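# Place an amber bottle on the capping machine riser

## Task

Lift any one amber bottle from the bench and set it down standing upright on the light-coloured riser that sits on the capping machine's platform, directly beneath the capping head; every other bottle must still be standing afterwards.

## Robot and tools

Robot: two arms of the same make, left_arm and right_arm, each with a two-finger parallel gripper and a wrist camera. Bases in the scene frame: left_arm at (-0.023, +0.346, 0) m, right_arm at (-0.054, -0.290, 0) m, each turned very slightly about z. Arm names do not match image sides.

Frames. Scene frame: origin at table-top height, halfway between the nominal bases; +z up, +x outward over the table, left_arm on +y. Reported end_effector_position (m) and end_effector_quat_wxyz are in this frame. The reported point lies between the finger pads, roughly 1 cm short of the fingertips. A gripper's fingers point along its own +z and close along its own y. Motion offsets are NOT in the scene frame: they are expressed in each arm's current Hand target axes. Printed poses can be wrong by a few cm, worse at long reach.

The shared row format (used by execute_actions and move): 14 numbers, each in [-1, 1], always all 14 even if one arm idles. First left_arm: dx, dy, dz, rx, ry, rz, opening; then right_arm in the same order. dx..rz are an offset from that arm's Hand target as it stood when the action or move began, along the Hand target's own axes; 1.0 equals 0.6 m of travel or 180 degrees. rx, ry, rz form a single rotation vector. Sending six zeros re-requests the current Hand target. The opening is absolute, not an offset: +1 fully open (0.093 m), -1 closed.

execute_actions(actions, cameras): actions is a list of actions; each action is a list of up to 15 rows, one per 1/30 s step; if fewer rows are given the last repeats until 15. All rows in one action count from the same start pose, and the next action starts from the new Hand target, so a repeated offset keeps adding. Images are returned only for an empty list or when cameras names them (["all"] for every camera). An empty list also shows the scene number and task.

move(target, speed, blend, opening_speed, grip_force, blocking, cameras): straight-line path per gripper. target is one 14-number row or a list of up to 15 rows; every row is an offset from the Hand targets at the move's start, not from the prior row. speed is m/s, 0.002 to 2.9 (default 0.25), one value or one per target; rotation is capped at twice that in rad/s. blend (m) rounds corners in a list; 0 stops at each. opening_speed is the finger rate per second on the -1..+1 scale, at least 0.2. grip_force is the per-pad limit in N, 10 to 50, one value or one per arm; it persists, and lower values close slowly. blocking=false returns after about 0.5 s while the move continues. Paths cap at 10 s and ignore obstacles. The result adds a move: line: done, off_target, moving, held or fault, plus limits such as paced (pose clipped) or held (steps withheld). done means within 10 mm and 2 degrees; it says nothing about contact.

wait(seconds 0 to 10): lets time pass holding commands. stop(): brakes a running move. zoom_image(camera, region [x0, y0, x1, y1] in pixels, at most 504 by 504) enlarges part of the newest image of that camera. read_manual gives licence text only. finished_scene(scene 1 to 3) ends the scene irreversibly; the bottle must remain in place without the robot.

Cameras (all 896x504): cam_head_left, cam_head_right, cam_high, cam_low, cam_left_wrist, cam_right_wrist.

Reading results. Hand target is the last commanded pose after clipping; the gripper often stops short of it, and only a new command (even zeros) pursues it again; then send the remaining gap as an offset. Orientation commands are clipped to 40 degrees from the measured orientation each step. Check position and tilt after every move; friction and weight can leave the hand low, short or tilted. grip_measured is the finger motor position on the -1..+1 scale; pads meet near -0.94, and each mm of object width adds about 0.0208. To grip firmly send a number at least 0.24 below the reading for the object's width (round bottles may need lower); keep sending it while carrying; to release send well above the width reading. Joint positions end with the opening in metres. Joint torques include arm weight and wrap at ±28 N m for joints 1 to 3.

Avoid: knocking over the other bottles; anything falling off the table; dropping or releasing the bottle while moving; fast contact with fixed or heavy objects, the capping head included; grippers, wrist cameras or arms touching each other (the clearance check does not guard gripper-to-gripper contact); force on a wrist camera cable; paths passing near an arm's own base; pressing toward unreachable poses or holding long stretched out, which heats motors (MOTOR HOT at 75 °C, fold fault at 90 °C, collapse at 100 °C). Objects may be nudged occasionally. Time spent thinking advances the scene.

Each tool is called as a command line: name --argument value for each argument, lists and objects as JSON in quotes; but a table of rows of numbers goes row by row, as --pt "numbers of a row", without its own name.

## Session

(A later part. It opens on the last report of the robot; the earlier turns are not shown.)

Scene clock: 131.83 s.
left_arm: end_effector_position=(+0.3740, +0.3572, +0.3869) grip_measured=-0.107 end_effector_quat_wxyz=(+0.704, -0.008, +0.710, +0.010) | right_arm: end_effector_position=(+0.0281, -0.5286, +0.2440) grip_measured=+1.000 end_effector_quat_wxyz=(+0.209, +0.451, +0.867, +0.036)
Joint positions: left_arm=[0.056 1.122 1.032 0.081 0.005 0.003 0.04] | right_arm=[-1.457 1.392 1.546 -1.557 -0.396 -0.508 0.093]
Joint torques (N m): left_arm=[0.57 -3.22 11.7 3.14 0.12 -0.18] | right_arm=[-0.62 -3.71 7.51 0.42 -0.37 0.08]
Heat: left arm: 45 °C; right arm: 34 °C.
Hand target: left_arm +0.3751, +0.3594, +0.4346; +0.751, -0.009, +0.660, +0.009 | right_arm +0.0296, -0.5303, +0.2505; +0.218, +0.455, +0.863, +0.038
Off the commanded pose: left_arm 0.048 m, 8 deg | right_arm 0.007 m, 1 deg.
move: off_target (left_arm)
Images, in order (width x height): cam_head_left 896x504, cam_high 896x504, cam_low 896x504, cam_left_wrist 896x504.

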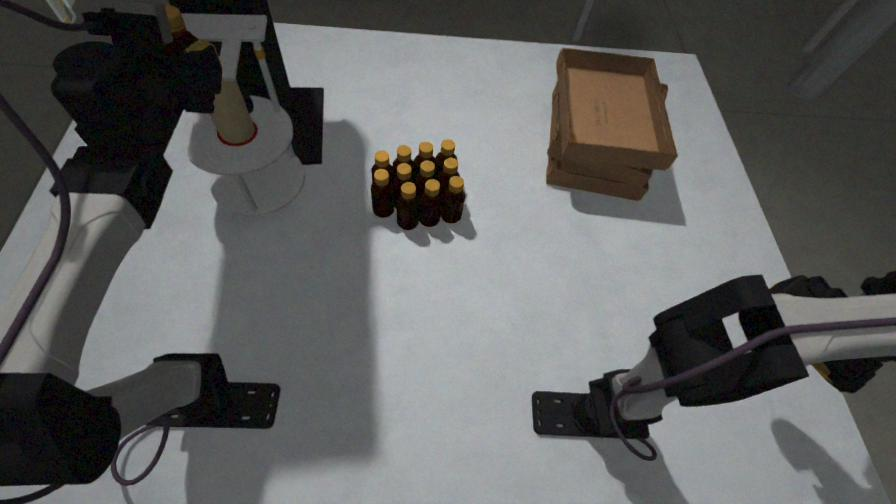

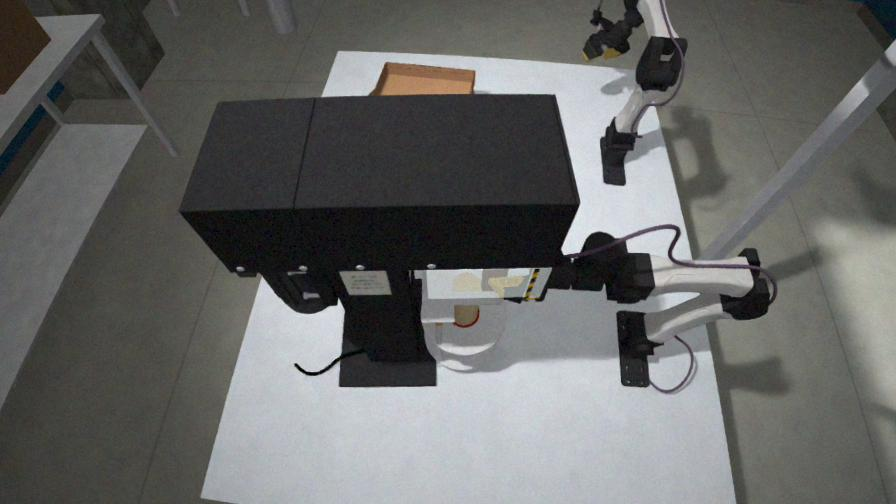

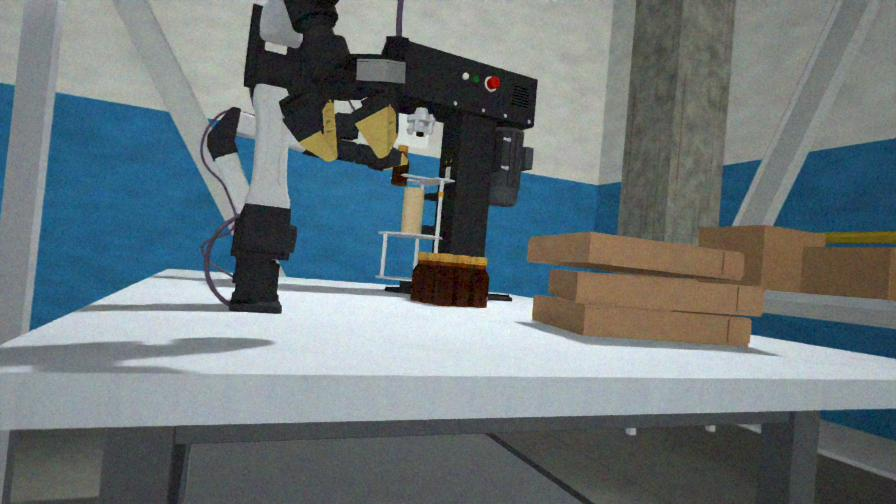

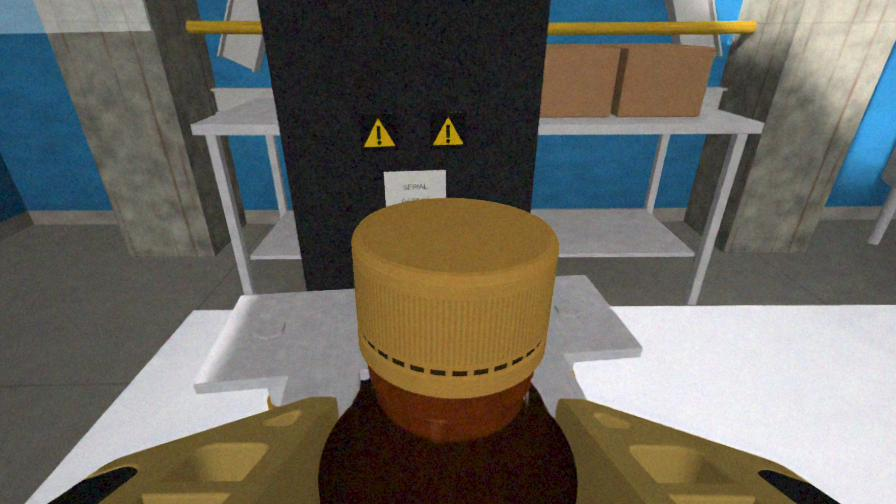

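move --target '[0.0075, 0.0045, 0.0578, 0, 0, 0, -0.24, 0, 0, 0, 0, 0, 0, 1]' --speed 0.04 --cameras '["cam_left_wrist", "cam_low", "cam_head_left", "cam_high"]'

zoom_image --camera "cam_low" --region '[330, 90, 480, 290]'

zoom_image --camera "cam_left_wrist" --region '[220, 240, 660, 504]'

zoom_image --camera "cam_high" --region '[400, 220, 620, 360]'

Scene clock: 134.90 s.
left_arm: end_effector_position=(+0.4080, +0.3614, +0.3883) grip_measured=-0.107 end_effector_quat_wxyz=(+0.705, -0.010, +0.709, +0.011) | right_arm: end_effector_position=(+0.0281, -0.5286, +0.2440) grip_measured=+1.000 end_effector_quat_wxyz=(+0.209, +0.451, +0.867, +0.036)
Joint positions: left_arm=[0.065 1.255 1.114 0.136 0.01 0.002 0.04] | right_arm=[-1.457 1.392 1.546 -1.557 -0.396 -0.508 0.093]
Joint torques (N m): left_arm=[0.46 -4.36 11.71 3.12 0.14 -0.18] | right_arm=[-0.64 -3.71 7.53 0.42 -0.37 0.08]
Heat: left arm: 46 °C; right arm: 34 °C.
Hand target: left_arm +0.4099, +0.3630, +0.4347; +0.751, -0.009, +0.660, +0.009 | right_arm +0.0296, -0.5303, +0.2505; +0.218, +0.455, +0.863, +0.038
Off the commanded pose: left_arm 0.046 m, 8 deg | right_arm 0.007 m, 1 deg.
move: off_target (left_arm)
Images, in order (width x height): cam_head_left 896x504, cam_high 896x504, cam_low 896x504, cam_left_wrist 896x504.

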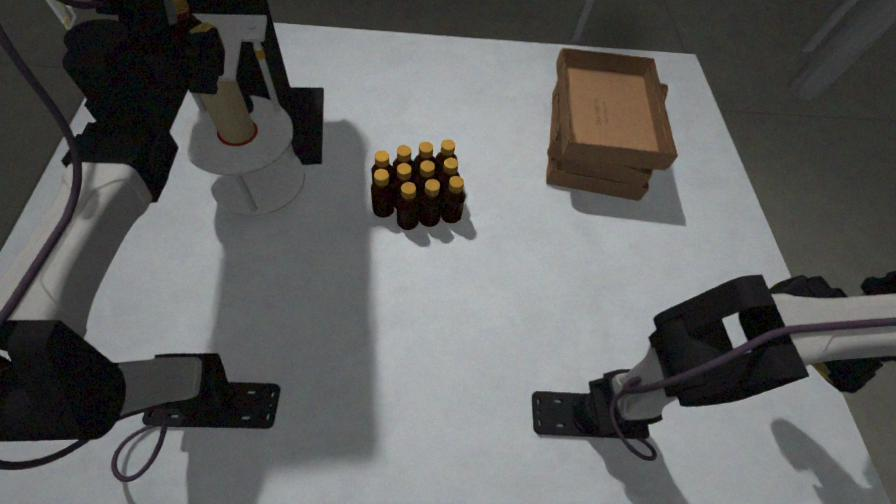

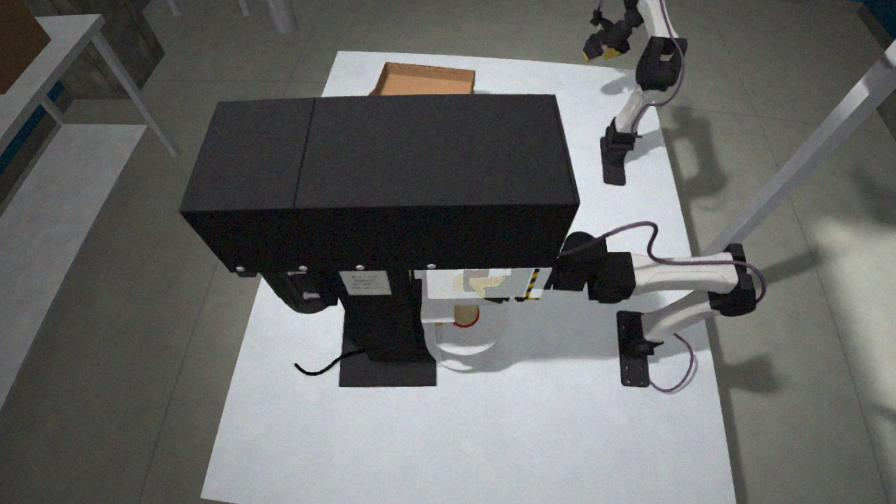

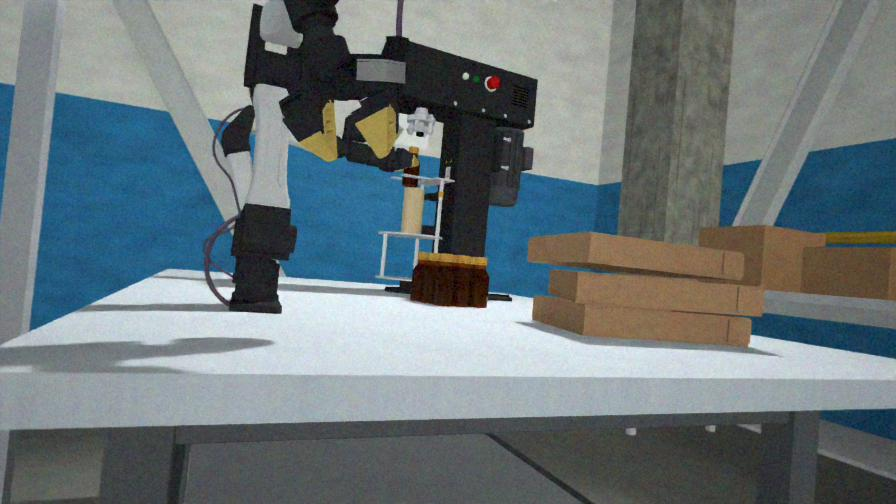

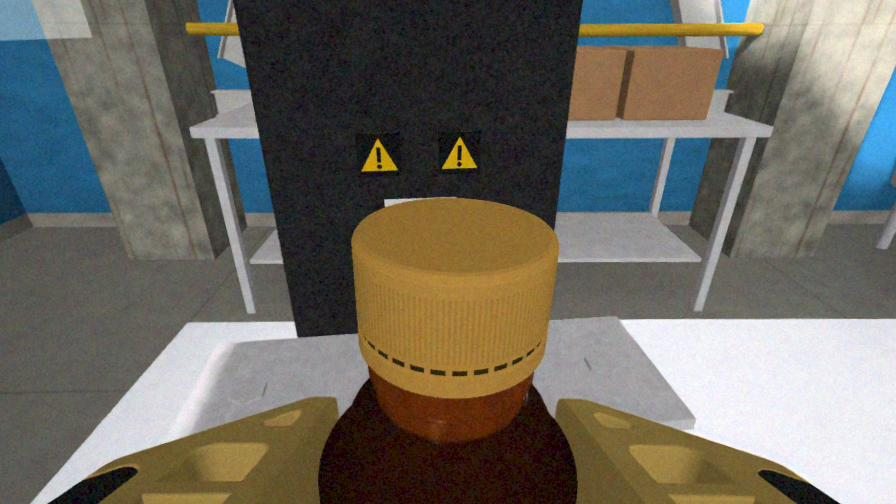

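Scaled by 2.520 from the camera's 896x504 image, which has a finer 1280x720 frame.

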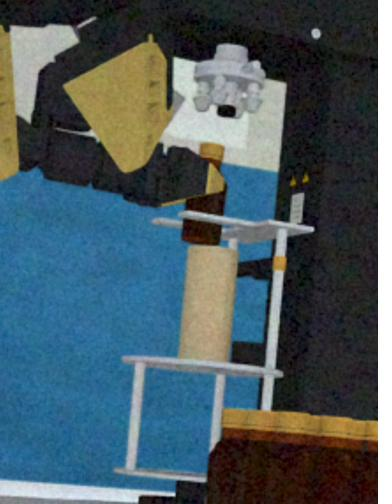

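Scaled by 1.145 from the camera's 896x504 image, which has a finer 1280x720 frame.

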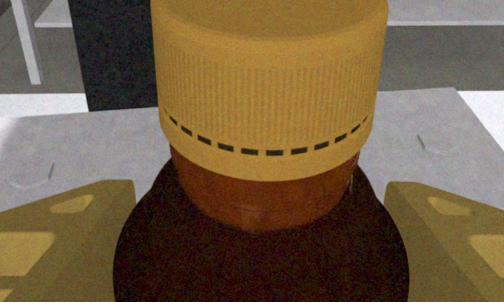

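Scaled by 2.291 from the camera's 896x504 image, which has a finer 1280x720 frame.

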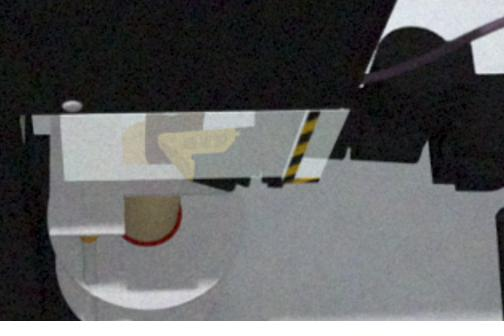

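move --target '[0.0024,0.0007,0.0184,0,0,0,-0.24,0,0,0,0,0,0,1]' --speed 0.04 --cameras '["cam_low","cam_high"]'

Scene clock: 138.33 s.
left_arm: end_effector_position=(+0.4190, +0.3619, +0.3880) grip_measured=-0.107 end_effector_quat_wxyz=(+0.705, -0.010, +0.709, +0.011) | right_arm: end_effector_position=(+0.0281, -0.5286, +0.2440) grip_measured=+1.000 end_effector_quat_wxyz=(+0.209, +0.451, +0.867, +0.036)
Joint positions: left_arm=[0.065 1.297 1.143 0.15 0.01 0.002 0.04] | right_arm=[-1.457 1.392 1.546 -1.557 -0.396 -0.508 0.093]
Joint torques (N m): left_arm=[0.54 -4.78 11.84 3.09 0.14 -0.18] | right_arm=[-0.62 -3.71 7.51 0.42 -0.37 0.08]
Heat: left arm: 47 °C; right arm: 34 °C.
Hand target: left_arm +0.4210, +0.3638, +0.4345; +0.751, -0.009, +0.660, +0.009 | right_arm +0.0296, -0.5303, +0.2505; +0.218, +0.455, +0.863, +0.038
Off the commanded pose: left_arm 0.047 m, 8 deg | right_arm 0.007 m, 1 deg.
move: off_target (left_arm)
Images, in order (width x height): cam_high 896x504, cam_low 896x504.

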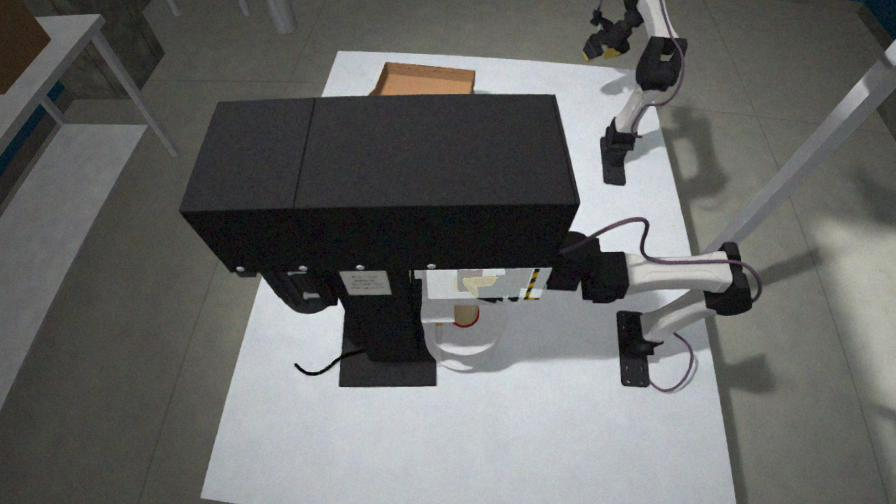

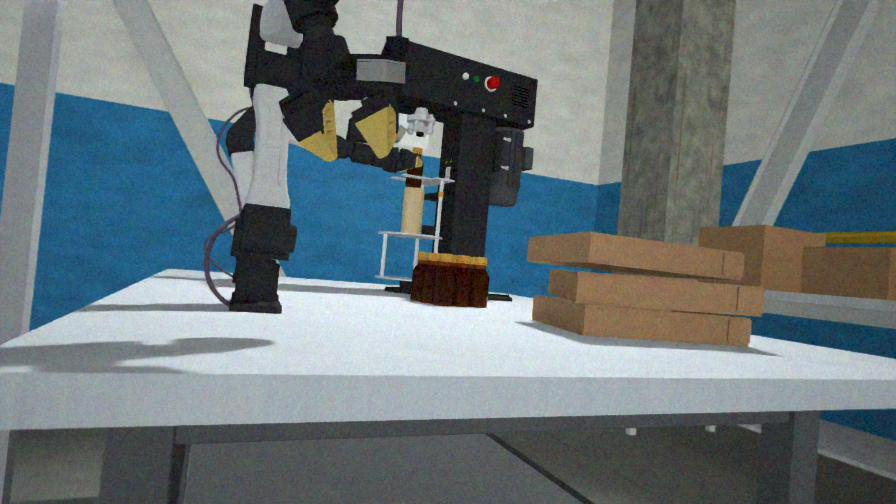

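zoom_image --camera "cam_low" --region '[370, 100, 470, 240]'

zoom_image --camera "cam_high" --region '[390, 250, 570, 350]'

Scaled by 3.600 from the camera's 896x504 image, which has a finer 1280x720 frame.

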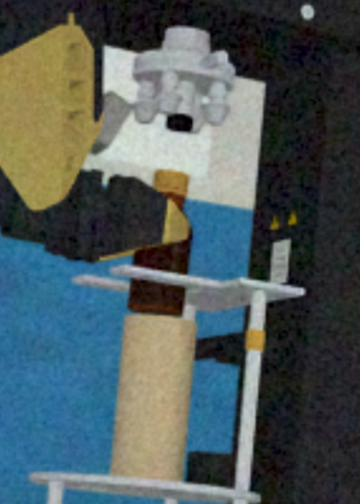

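Scaled by 2.800 from the camera's 896x504 image, which has a finer 1280x720 frame.

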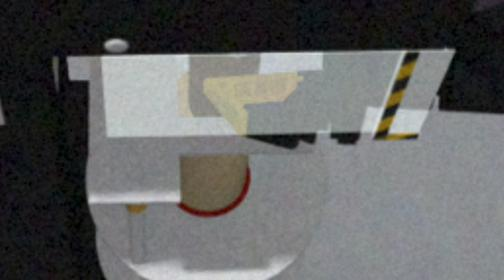

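move --target '[0.0099,0,-0.0013,0,0,0,-0.24,0,0,0,0,0,0,1]' --speed 0.02

Scene clock: 140.07 s.
left_arm: end_effector_position=(+0.4190, +0.3619, +0.3934) grip_measured=-0.107 end_effector_quat_wxyz=(+0.713, -0.010, +0.701, +0.011) | right_arm: end_effector_position=(+0.0281, -0.5286, +0.2440) grip_measured=+1.000 end_effector_quat_wxyz=(+0.209, +0.451, +0.867, +0.036)
Joint positions: left_arm=[0.065 1.297 1.143 0.172 0.01 0.002 0.04] | right_arm=[-1.457 1.392 1.546 -1.557 -0.396 -0.508 0.093]
Joint torques (N m): left_arm=[0.51 -4.44 10.32 3.06 0.14 -0.18] | right_arm=[-0.64 -3.71 7.5 0.42 -0.37 0.08]
Heat: left arm: 47 °C; right arm: 34 °C.
Hand target: left_arm +0.4210, +0.3638, +0.4286; +0.751, -0.009, +0.660, +0.009 | right_arm +0.0296, -0.5303, +0.2505; +0.218, +0.455, +0.863, +0.038
Off the commanded pose: left_arm 0.035 m, 6 deg | right_arm 0.007 m, 1 deg.
move: off_target (left_arm)

move --target '[0.0165,0,-0.0022,0,0,0,-0.24,0,0,0,0,0,0,1]' --speed 0.02

Scene clock: 141.43 s.
left_arm: end_effector_position=(+0.4207, +0.3619, +0.3964) grip_measured=-0.107 end_effector_quat_wxyz=(+0.721, -0.009, +0.693, +0.012) | right_arm: end_effector_position=(+0.0281, -0.5286, +0.2440) grip_measured=+1.000 end_effector_quat_wxyz=(+0.209, +0.451, +0.867, +0.036)
Joint positions: left_arm=[0.065 1.304 1.137 0.207 0.01 0.002 0.04] | right_arm=[-1.457 1.392 1.546 -1.557 -0.396 -0.508 0.093]
Joint torques (N m): left_arm=[0.51 -4.78 7.99 3.05 0.14 -0.19] | right_arm=[-0.64 -3.71 7.53 0.42 -0.37 0.08]
Heat: left arm: 47 °C; right arm: 33 °C.
Hand target: left_arm +0.4210, +0.3638, +0.4186; +0.751, -0.009, +0.660, +0.009 | right_arm +0.0296, -0.5303, +0.2505; +0.218, +0.455, +0.863, +0.038
Off the commanded pose: left_arm 0.022 m, 5 deg | right_arm 0.007 m, 1 deg.
move: off_target (left_arm)

move --target '[0.0182,0,-0.0024,0,0.016,0,-0.24,0,0,0,0,0,0,1]' --speed 0.02 --cameras '["cam_low"]'

Scene clock: 143.43 s.
left_arm: end_effector_position=(+0.4209, +0.3619, +0.3897) grip_measured=-0.107 end_effector_quat_wxyz=(+0.712, -0.010, +0.702, +0.011) | right_arm: end_effector_position=(+0.0281, -0.5286, +0.2440) grip_measured=+1.000 end_effector_quat_wxyz=(+0.209, +0.451, +0.867, +0.036)
Joint positions: left_arm=[0.065 1.304 1.137 0.18 0.01 0.002 0.04] | right_arm=[-1.457 1.392 1.546 -1.557 -0.396 -0.508 0.093]
Joint torques (N m): left_arm=[0.5 -4.96 8.21 2.84 0.14 -0.19] | right_arm=[-0.64 -3.73 7.53 0.42 -0.37 0.08]
Heat: left arm: 47 °C; right arm: 33 °C.
Hand target: left_arm +0.4210, +0.3637, +0.4076; +0.734, -0.009, +0.679, +0.009 | right_arm +0.0296, -0.5303, +0.2505; +0.218, +0.455, +0.863, +0.038
Off the commanded pose: left_arm 0.018 m, 4 deg | right_arm 0.007 m, 1 deg.
move: off_target (left_arm)
Images, in order (width x height): cam_low 896x504.

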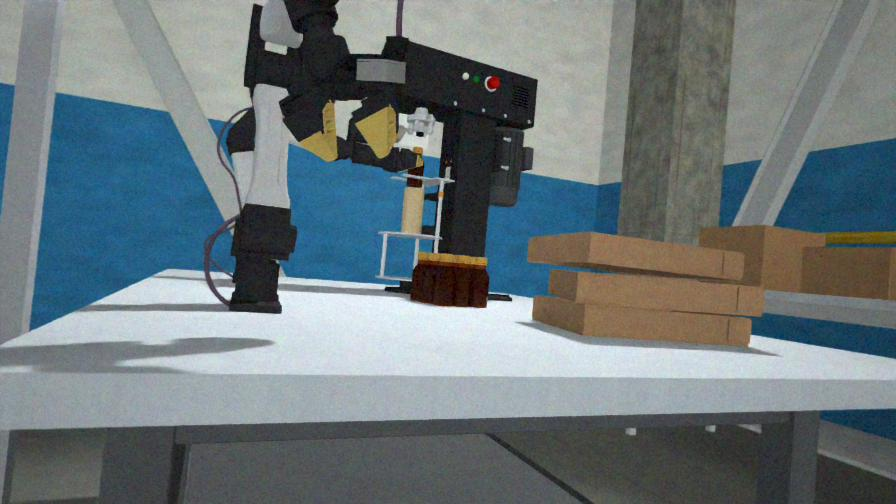

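move --target '[0.0133,0,-0.001,0,0.004,0,-0.24,0,0,0,0,0,0,1]' --speed 0.02

Scene clock: 144.80 s.
left_arm: end_effector_position=(+0.4211, +0.3620, +0.3830) grip_measured=-0.107 end_effector_quat_wxyz=(+0.707, -0.010, +0.707, +0.011) | right_arm: end_effector_position=(+0.0281, -0.5286, +0.2440) grip_measured=+1.000 end_effector_quat_wxyz=(+0.209, +0.451, +0.867, +0.036)
Joint positions: left_arm=[0.065 1.304 1.123 0.179 0.01 0.002 0.04] | right_arm=[-1.457 1.392 1.546 -1.557 -0.396 -0.508 0.093]
Joint torques (N m): left_arm=[0.51 -5.14 7.64 2.9 0.14 -0.18] | right_arm=[-0.62 -3.71 7.53 0.42 -0.37 0.08]
Heat: left arm: 47 °C; right arm: 33 °C.
Hand target: left_arm +0.4210, +0.3637, +0.3996; +0.730, -0.009, +0.683, +0.009 | right_arm +0.0296, -0.5303, +0.2505; +0.218, +0.455, +0.863, +0.038
Off the commanded pose: left_arm 0.017 m, 4 deg | right_arm 0.007 m, 1 deg.
move: off_target (left_arm)

move --target '[0.0067,0,-0.0005,0,0,0,-0.24,0,0,0,0,0,0,1]' --speed 0.02 --cameras '["cam_low"]'

zoom_image --camera "cam_low" --region '[370, 100, 470, 240]'

Scene clock: 146.00 s.
left_arm: end_effector_position=(+0.4213, +0.3620, +0.3825) grip_measured=-0.107 end_effector_quat_wxyz=(+0.711, -0.010, +0.703, +0.011) | right_arm: end_effector_position=(+0.0281, -0.5286, +0.2440) grip_measured=+1.000 end_effector_quat_wxyz=(+0.209, +0.451, +0.867, +0.036)
Joint positions: left_arm=[0.065 1.304 1.11 0.204 0.01 0.002 0.04] | right_arm=[-1.457 1.392 1.546 -1.557 -0.396 -0.508 0.093]
Joint torques (N m): left_arm=[0.5 -5.14 7.46 2.8 0.14 -0.18] | right_arm=[-0.62 -3.71 7.53 0.42 -0.36 0.08]
Heat: left arm: 47 °C; right arm: 33 °C.
Hand target: left_arm +0.4210, +0.3637, +0.3956; +0.730, -0.009, +0.683, +0.009 | right_arm +0.0296, -0.5303, +0.2505; +0.218, +0.455, +0.863, +0.038
Off the commanded pose: left_arm 0.013 m, 3 deg | right_arm 0.007 m, 1 deg.
move: off_target (left_arm)
Images, in order (width x height): cam_low 896x504.

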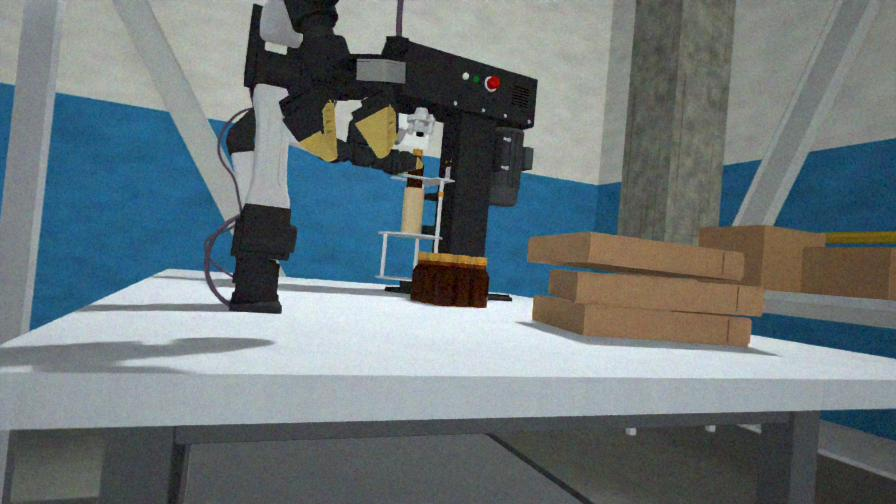

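Scaled by 3.600 from the camera's 896x504 image, which has a finer 1280x720 frame.

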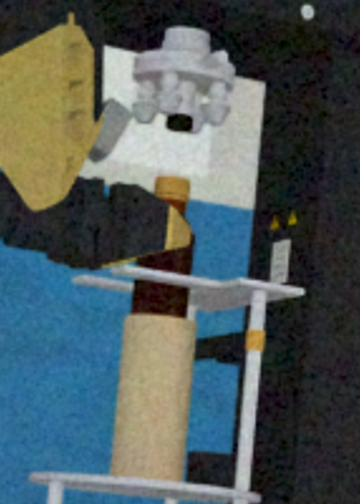

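move --target '[0.0067,0,-0.0005,0,0.006,0,-0.24,0,0,0,0,0,0,1]' --speed 0.02

Scene clock: 147.33 s.
left_arm: end_effector_position=(+0.4213, +0.3620, +0.3824) grip_measured=-0.107 end_effector_quat_wxyz=(+0.711, -0.010, +0.703, +0.011) | right_arm: end_effector_position=(+0.0281, -0.5286, +0.2440) grip_measured=+1.000 end_effector_quat_wxyz=(+0.209, +0.451, +0.867, +0.036)
Joint positions: left_arm=[0.065 1.304 1.11 0.205 0.01 0.002 0.04] | right_arm=[-1.457 1.392 1.546 -1.557 -0.396 -0.508 0.093]
Joint torques (N m): left_arm=[0.5 -5.12 7.6 2.58 0.15 -0.17] | right_arm=[-0.64 -3.71 7.51 0.42 -0.37 0.08]
Heat: left arm: 47 °C; right arm: 33 °C.
Hand target: left_arm +0.4209, +0.3637, +0.3915; +0.724, -0.009, +0.690, +0.009 | right_arm +0.0296, -0.5303, +0.2505; +0.218, +0.455, +0.863, +0.038
Off the commanded pose: left_arm 0.009 m, 2 deg | right_arm 0.007 m, 1 deg.
move: done

move --target '[0.0083,0,-0.0005,0,0.003,0,-0.24,0,0,0,0,0,0,1]' --speed 0.02

Scene clock: 148.30 s.
left_arm: end_effector_position=(+0.4213, +0.3620, +0.3819) grip_measured=-0.107 end_effector_quat_wxyz=(+0.711, -0.010, +0.703, +0.011) | right_arm: end_effector_position=(+0.0281, -0.5286, +0.2440) grip_measured=+1.000 end_effector_quat_wxyz=(+0.209, +0.451, +0.867, +0.036)
Joint positions: left_arm=[0.065 1.304 1.107 0.209 0.01 0.002 0.04] | right_arm=[-1.457 1.392 1.546 -1.557 -0.396 -0.508 0.093]
Joint torques (N m): left_arm=[0.53 -5.18 6.94 2.56 0.14 -0.17] | right_arm=[-0.64 -3.7 7.51 0.42 -0.37 0.08]
Heat: left arm: 46 °C; right arm: 33 °C.
Hand target: left_arm +0.4209, +0.3637, +0.3867; +0.721, -0.009, +0.693, +0.009 | right_arm +0.0296, -0.5303, +0.2505; +0.218, +0.455, +0.863, +0.038
Off the commanded pose: left_arm 0.005 m, 2 deg | right_arm 0.007 m, 1 deg.
move: done

move --target '[0.0083,0,-0.0004,0,0.003,0,-0.24,0,0,0,0,0,0,1]' --speed 0.02

Scene clock: 149.40 s.
left_arm: end_effector_position=(+0.4214, +0.3620, +0.3813) grip_measured=-0.107 end_effector_quat_wxyz=(+0.713, -0.010, +0.701, +0.011) | right_arm: end_effector_position=(+0.0281, -0.5286, +0.2440) grip_measured=+1.000 end_effector_quat_wxyz=(+0.209, +0.451, +0.867, +0.036)
Joint positions: left_arm=[0.065 1.304 1.099 0.223 0.01 0 0.04] | right_arm=[-1.457 1.392 1.546 -1.557 -0.396 -0.508 0.093]
Joint torques (N m): left_arm=[0.5 -5.2 6.74 2.4 0.15 -0.15] | right_arm=[-0.64 -3.71 7.51 0.42 -0.37 0.08]
Heat: left arm: 46 °C; right arm: 33 °C.
Hand target: left_arm +0.4208, +0.3637, +0.3816; +0.717, -0.009, +0.697, +0.009 | right_arm +0.0296, -0.5303, +0.2505; +0.218, +0.455, +0.863, +0.038
Off the commanded pose: left_arm 0.002 m, 1 deg | right_arm 0.007 m, 1 deg.
move: done

execute_actions --actions '[]' --cameras '["cam_low","cam_high"]'

zoom_image --camera "cam_low" --region '[390, 140, 450, 200]'

Scene clock: 149.83 s.
left_arm: end_effector_position=(+0.4214, +0.3620, +0.3813) grip_measured=-0.107 end_effector_quat_wxyz=(+0.713, -0.010, +0.701, +0.011) | right_arm: end_effector_position=(+0.0281, -0.5286, +0.2440) grip_measured=+1.000 end_effector_quat_wxyz=(+0.209, +0.451, +0.867, +0.036)
Joint positions: left_arm=[0.065 1.304 1.099 0.223 0.01 0 0.04] | right_arm=[-1.457 1.392 1.546 -1.557 -0.396 -0.508 0.093]
Joint velocities: within noise
Joint torques (N m): left_arm=[0.53 -5.2 6.71 2.41 0.14 -0.15] | right_arm=[-0.62 -3.71 7.53 0.42 -0.37 0.08]
Heat: left arm: 46 °C; right arm: 33 °C.
Hand target: left_arm +0.4208, +0.3637, +0.3816; +0.717, -0.009, +0.697, +0.009 | right_arm +0.0296, -0.5303, +0.2505; +0.218, +0.455, +0.863, +0.038
Tool commands: left_gripper/opening=-0.24 right_gripper/opening=+1.0
Off the commanded pose: left_arm 0.002 m, 1 deg | right_arm 0.007 m, 1 deg.
Images, in order (width x height): cam_high 896x504, cam_low 896x504.

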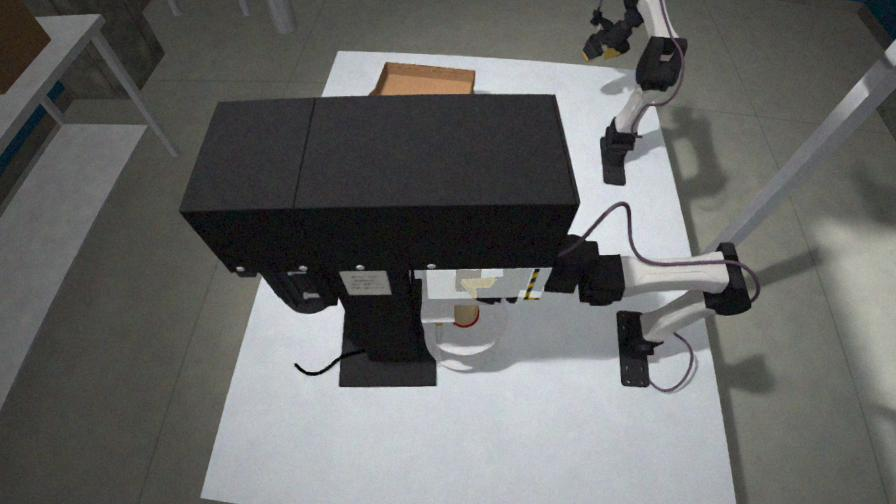

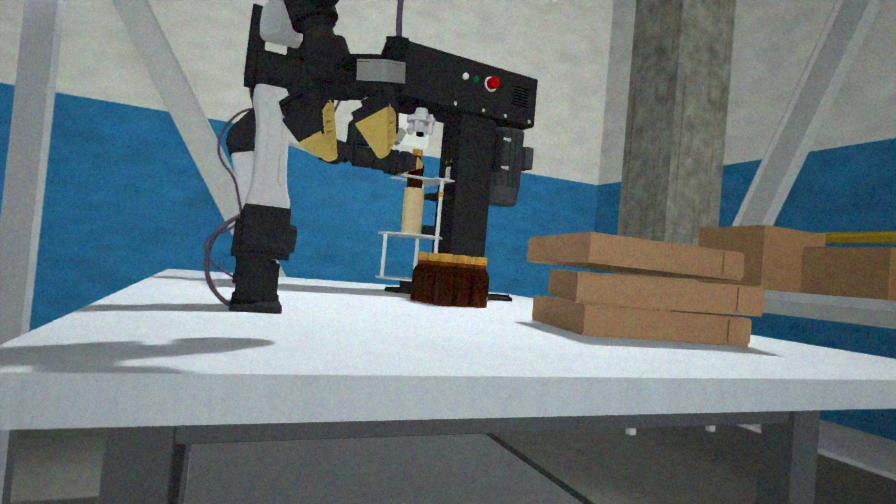

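Scaled by 8.400 from the camera's 896x504 image, which has a finer 1280x720 frame.

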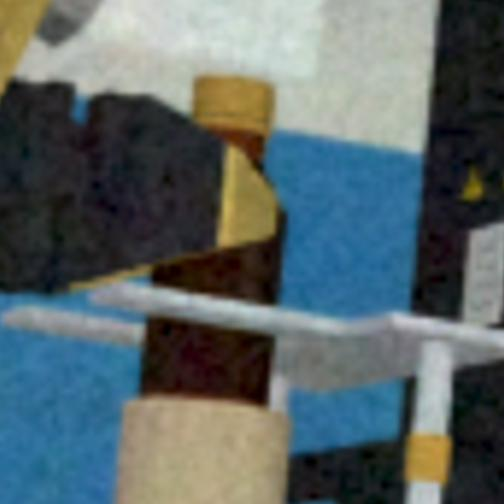

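move --target '[0.0083,0,-0.0002,0,0.004,0,-0.24,0,0,0,0,0,0,1]' --speed 0.02

Scene clock: 151.00 s.
left_arm: end_effector_position=(+0.4214, +0.3620, +0.3810) grip_measured=-0.107 end_effector_quat_wxyz=(+0.715, -0.011, +0.699, +0.010) | right_arm: end_effector_position=(+0.0281, -0.5286, +0.2440) grip_measured=+1.000 end_effector_quat_wxyz=(+0.209, +0.451, +0.867, +0.036)
Joint positions: left_arm=[0.065 1.304 1.094 0.231 0.01 -0.001 0.04] | right_arm=[-1.457 1.392 1.546 -1.557 -0.396 -0.508 0.093]
Joint torques (N m): left_arm=[0.51 -5.22 6.46 2.28 0.14 -0.14] | right_arm=[-0.62 -3.71 7.53 0.42 -0.37 0.08]
Heat: left arm: 46 °C; right arm: 33 °C.
Hand target: left_arm +0.4208, +0.3637, +0.3767; +0.713, -0.009, +0.701, +0.009 | right_arm +0.0296, -0.5303, +0.2505; +0.218, +0.455, +0.863, +0.038
Off the commanded pose: left_arm 0.005 m, 0 deg | right_arm 0.007 m, 1 deg.
move: done

move --target '[0,0,0,0,0,0,0.5,0,0,0,0,0,0,1]' --speed 0.02 --opening_speed 1.0 --cameras '["cam_low","cam_left_wrist"]'

zoom_image --camera "cam_low" --region '[390, 140, 450, 200]'

Scene clock: 152.77 s.
left_arm: end_effector_position=(+0.4214, +0.3620, +0.3785) grip_measured=+0.498 end_effector_quat_wxyz=(+0.713, -0.011, +0.701, +0.010) | right_arm: end_effector_position=(+0.0281, -0.5286, +0.2440) grip_measured=+1.000 end_effector_quat_wxyz=(+0.209, +0.451, +0.867, +0.036)
Joint positions: left_arm=[0.065 1.304 1.089 0.231 0.01 -0.001 0.069] | right_arm=[-1.457 1.392 1.546 -1.557 -0.396 -0.508 0.093]
Joint torques (N m): left_arm=[0.5 -5.23 6.83 2.27 0.14 -0.14] | right_arm=[-0.62 -3.71 7.53 0.42 -0.37 0.08]
Heat: left arm: 46 °C; right arm: 33 °C.
Hand target: left_arm +0.4208, +0.3637, +0.3766; +0.713, -0.009, +0.701, +0.009 | right_arm +0.0296, -0.5303, +0.2505; +0.218, +0.455, +0.863, +0.038
Off the commanded pose: left_arm 0.003 m, 0 deg | right_arm 0.007 m, 1 deg.
move: done
Images, in order (width x height): cam_low 896x504, cam_left_wrist 896x504.

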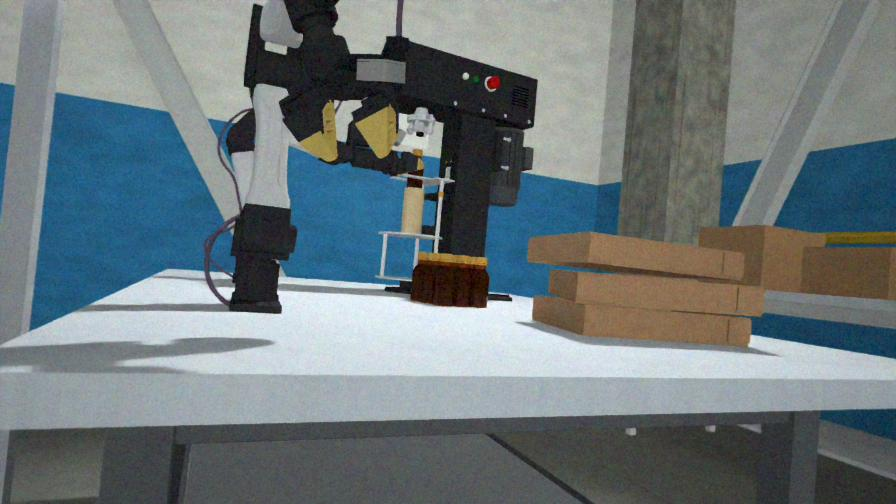

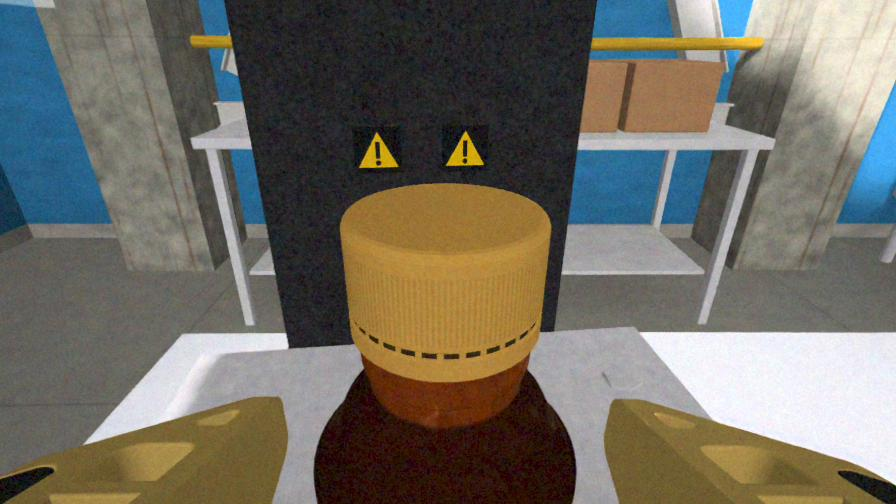

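Scaled by 8.400 from the camera's 896x504 image, which has a finer 1280x720 frame.

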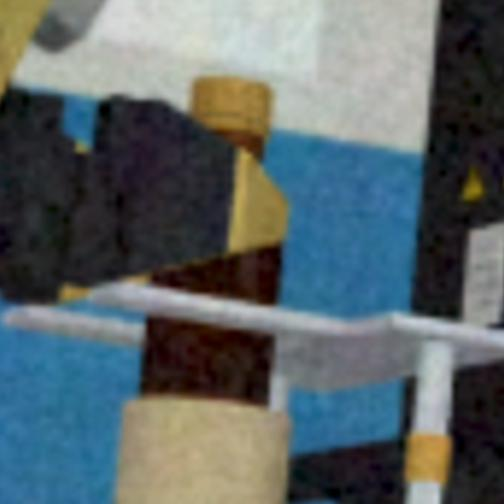

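move --pt "-0.004 0 -0.05 0 0 0 0.5 0 0 0 0 0 0 1" --pt "-0.008 0 -0.28 0 0 0 0.5 0 0 0 0 0 0 1" --speed '[0.06,0.15]' --blend 0.01 --cameras '["cam_low","cam_left_wrist"]'

Scene clock: 155.37 s.
left_arm: end_effector_position=(+0.2522, +0.3596, +0.3837) grip_measured=+0.498 end_effector_quat_wxyz=(+0.717, -0.011, +0.697, +0.011) | right_arm: end_effector_position=(+0.0281, -0.5286, +0.2440) grip_measured=+1.000 end_effector_quat_wxyz=(+0.209, +0.451, +0.867, +0.036)
Joint positions: left_arm=[0.104 0.625 0.831 -0.178 0.047 -0.001 0.069] | right_arm=[-1.457 1.392 1.546 -1.557 -0.396 -0.508 0.093]
Joint torques (N m): left_arm=[0.42 0.91 6.08 2.14 0.17 -0.14] | right_arm=[-0.64 -3.71 7.51 0.42 -0.37 0.08]
Heat: left arm: 45 °C; right arm: 33 °C.
Hand target: left_arm +0.2529, +0.3595, +0.3787; +0.713, -0.009, +0.701, +0.009 | right_arm +0.0296, -0.5303, +0.2505; +0.218, +0.455, +0.863, +0.038
Off the commanded pose: left_arm 0.005 m, 1 deg | right_arm 0.007 m, 1 deg.
move: done
Images, in order (width x height): cam_low 896x504, cam_left_wrist 896x504.

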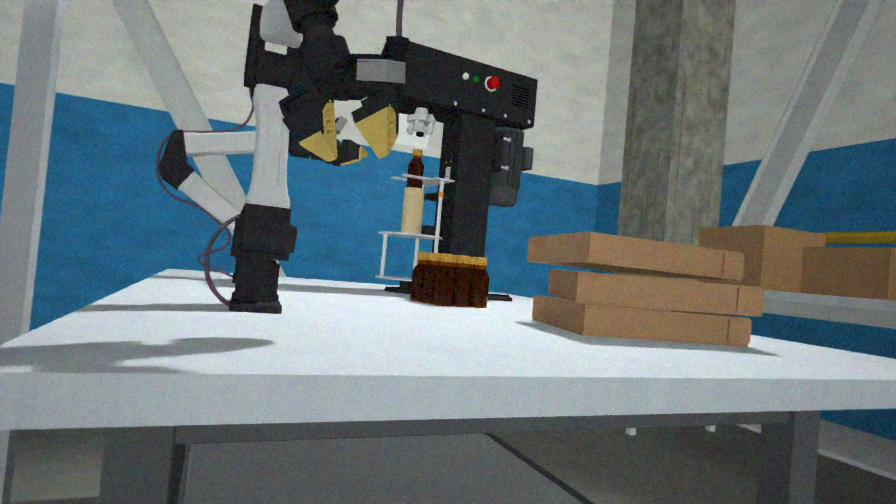

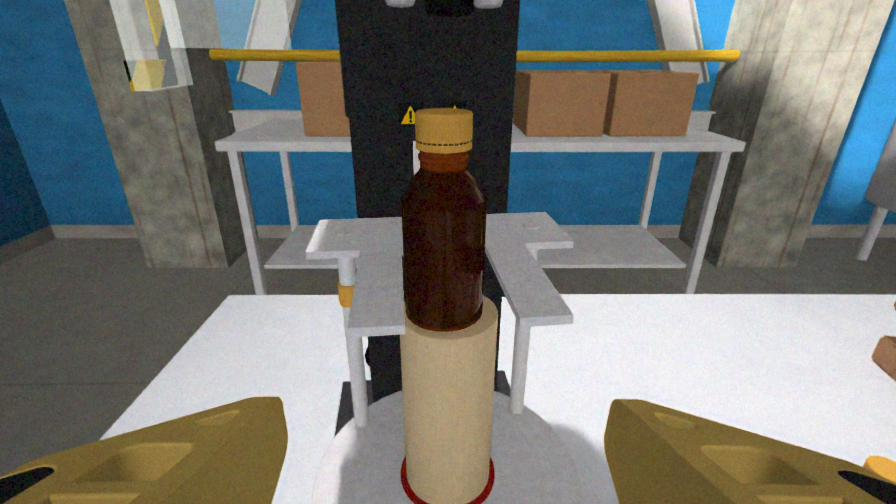

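finished_scene --scene 1

The scene is finished: the task was done.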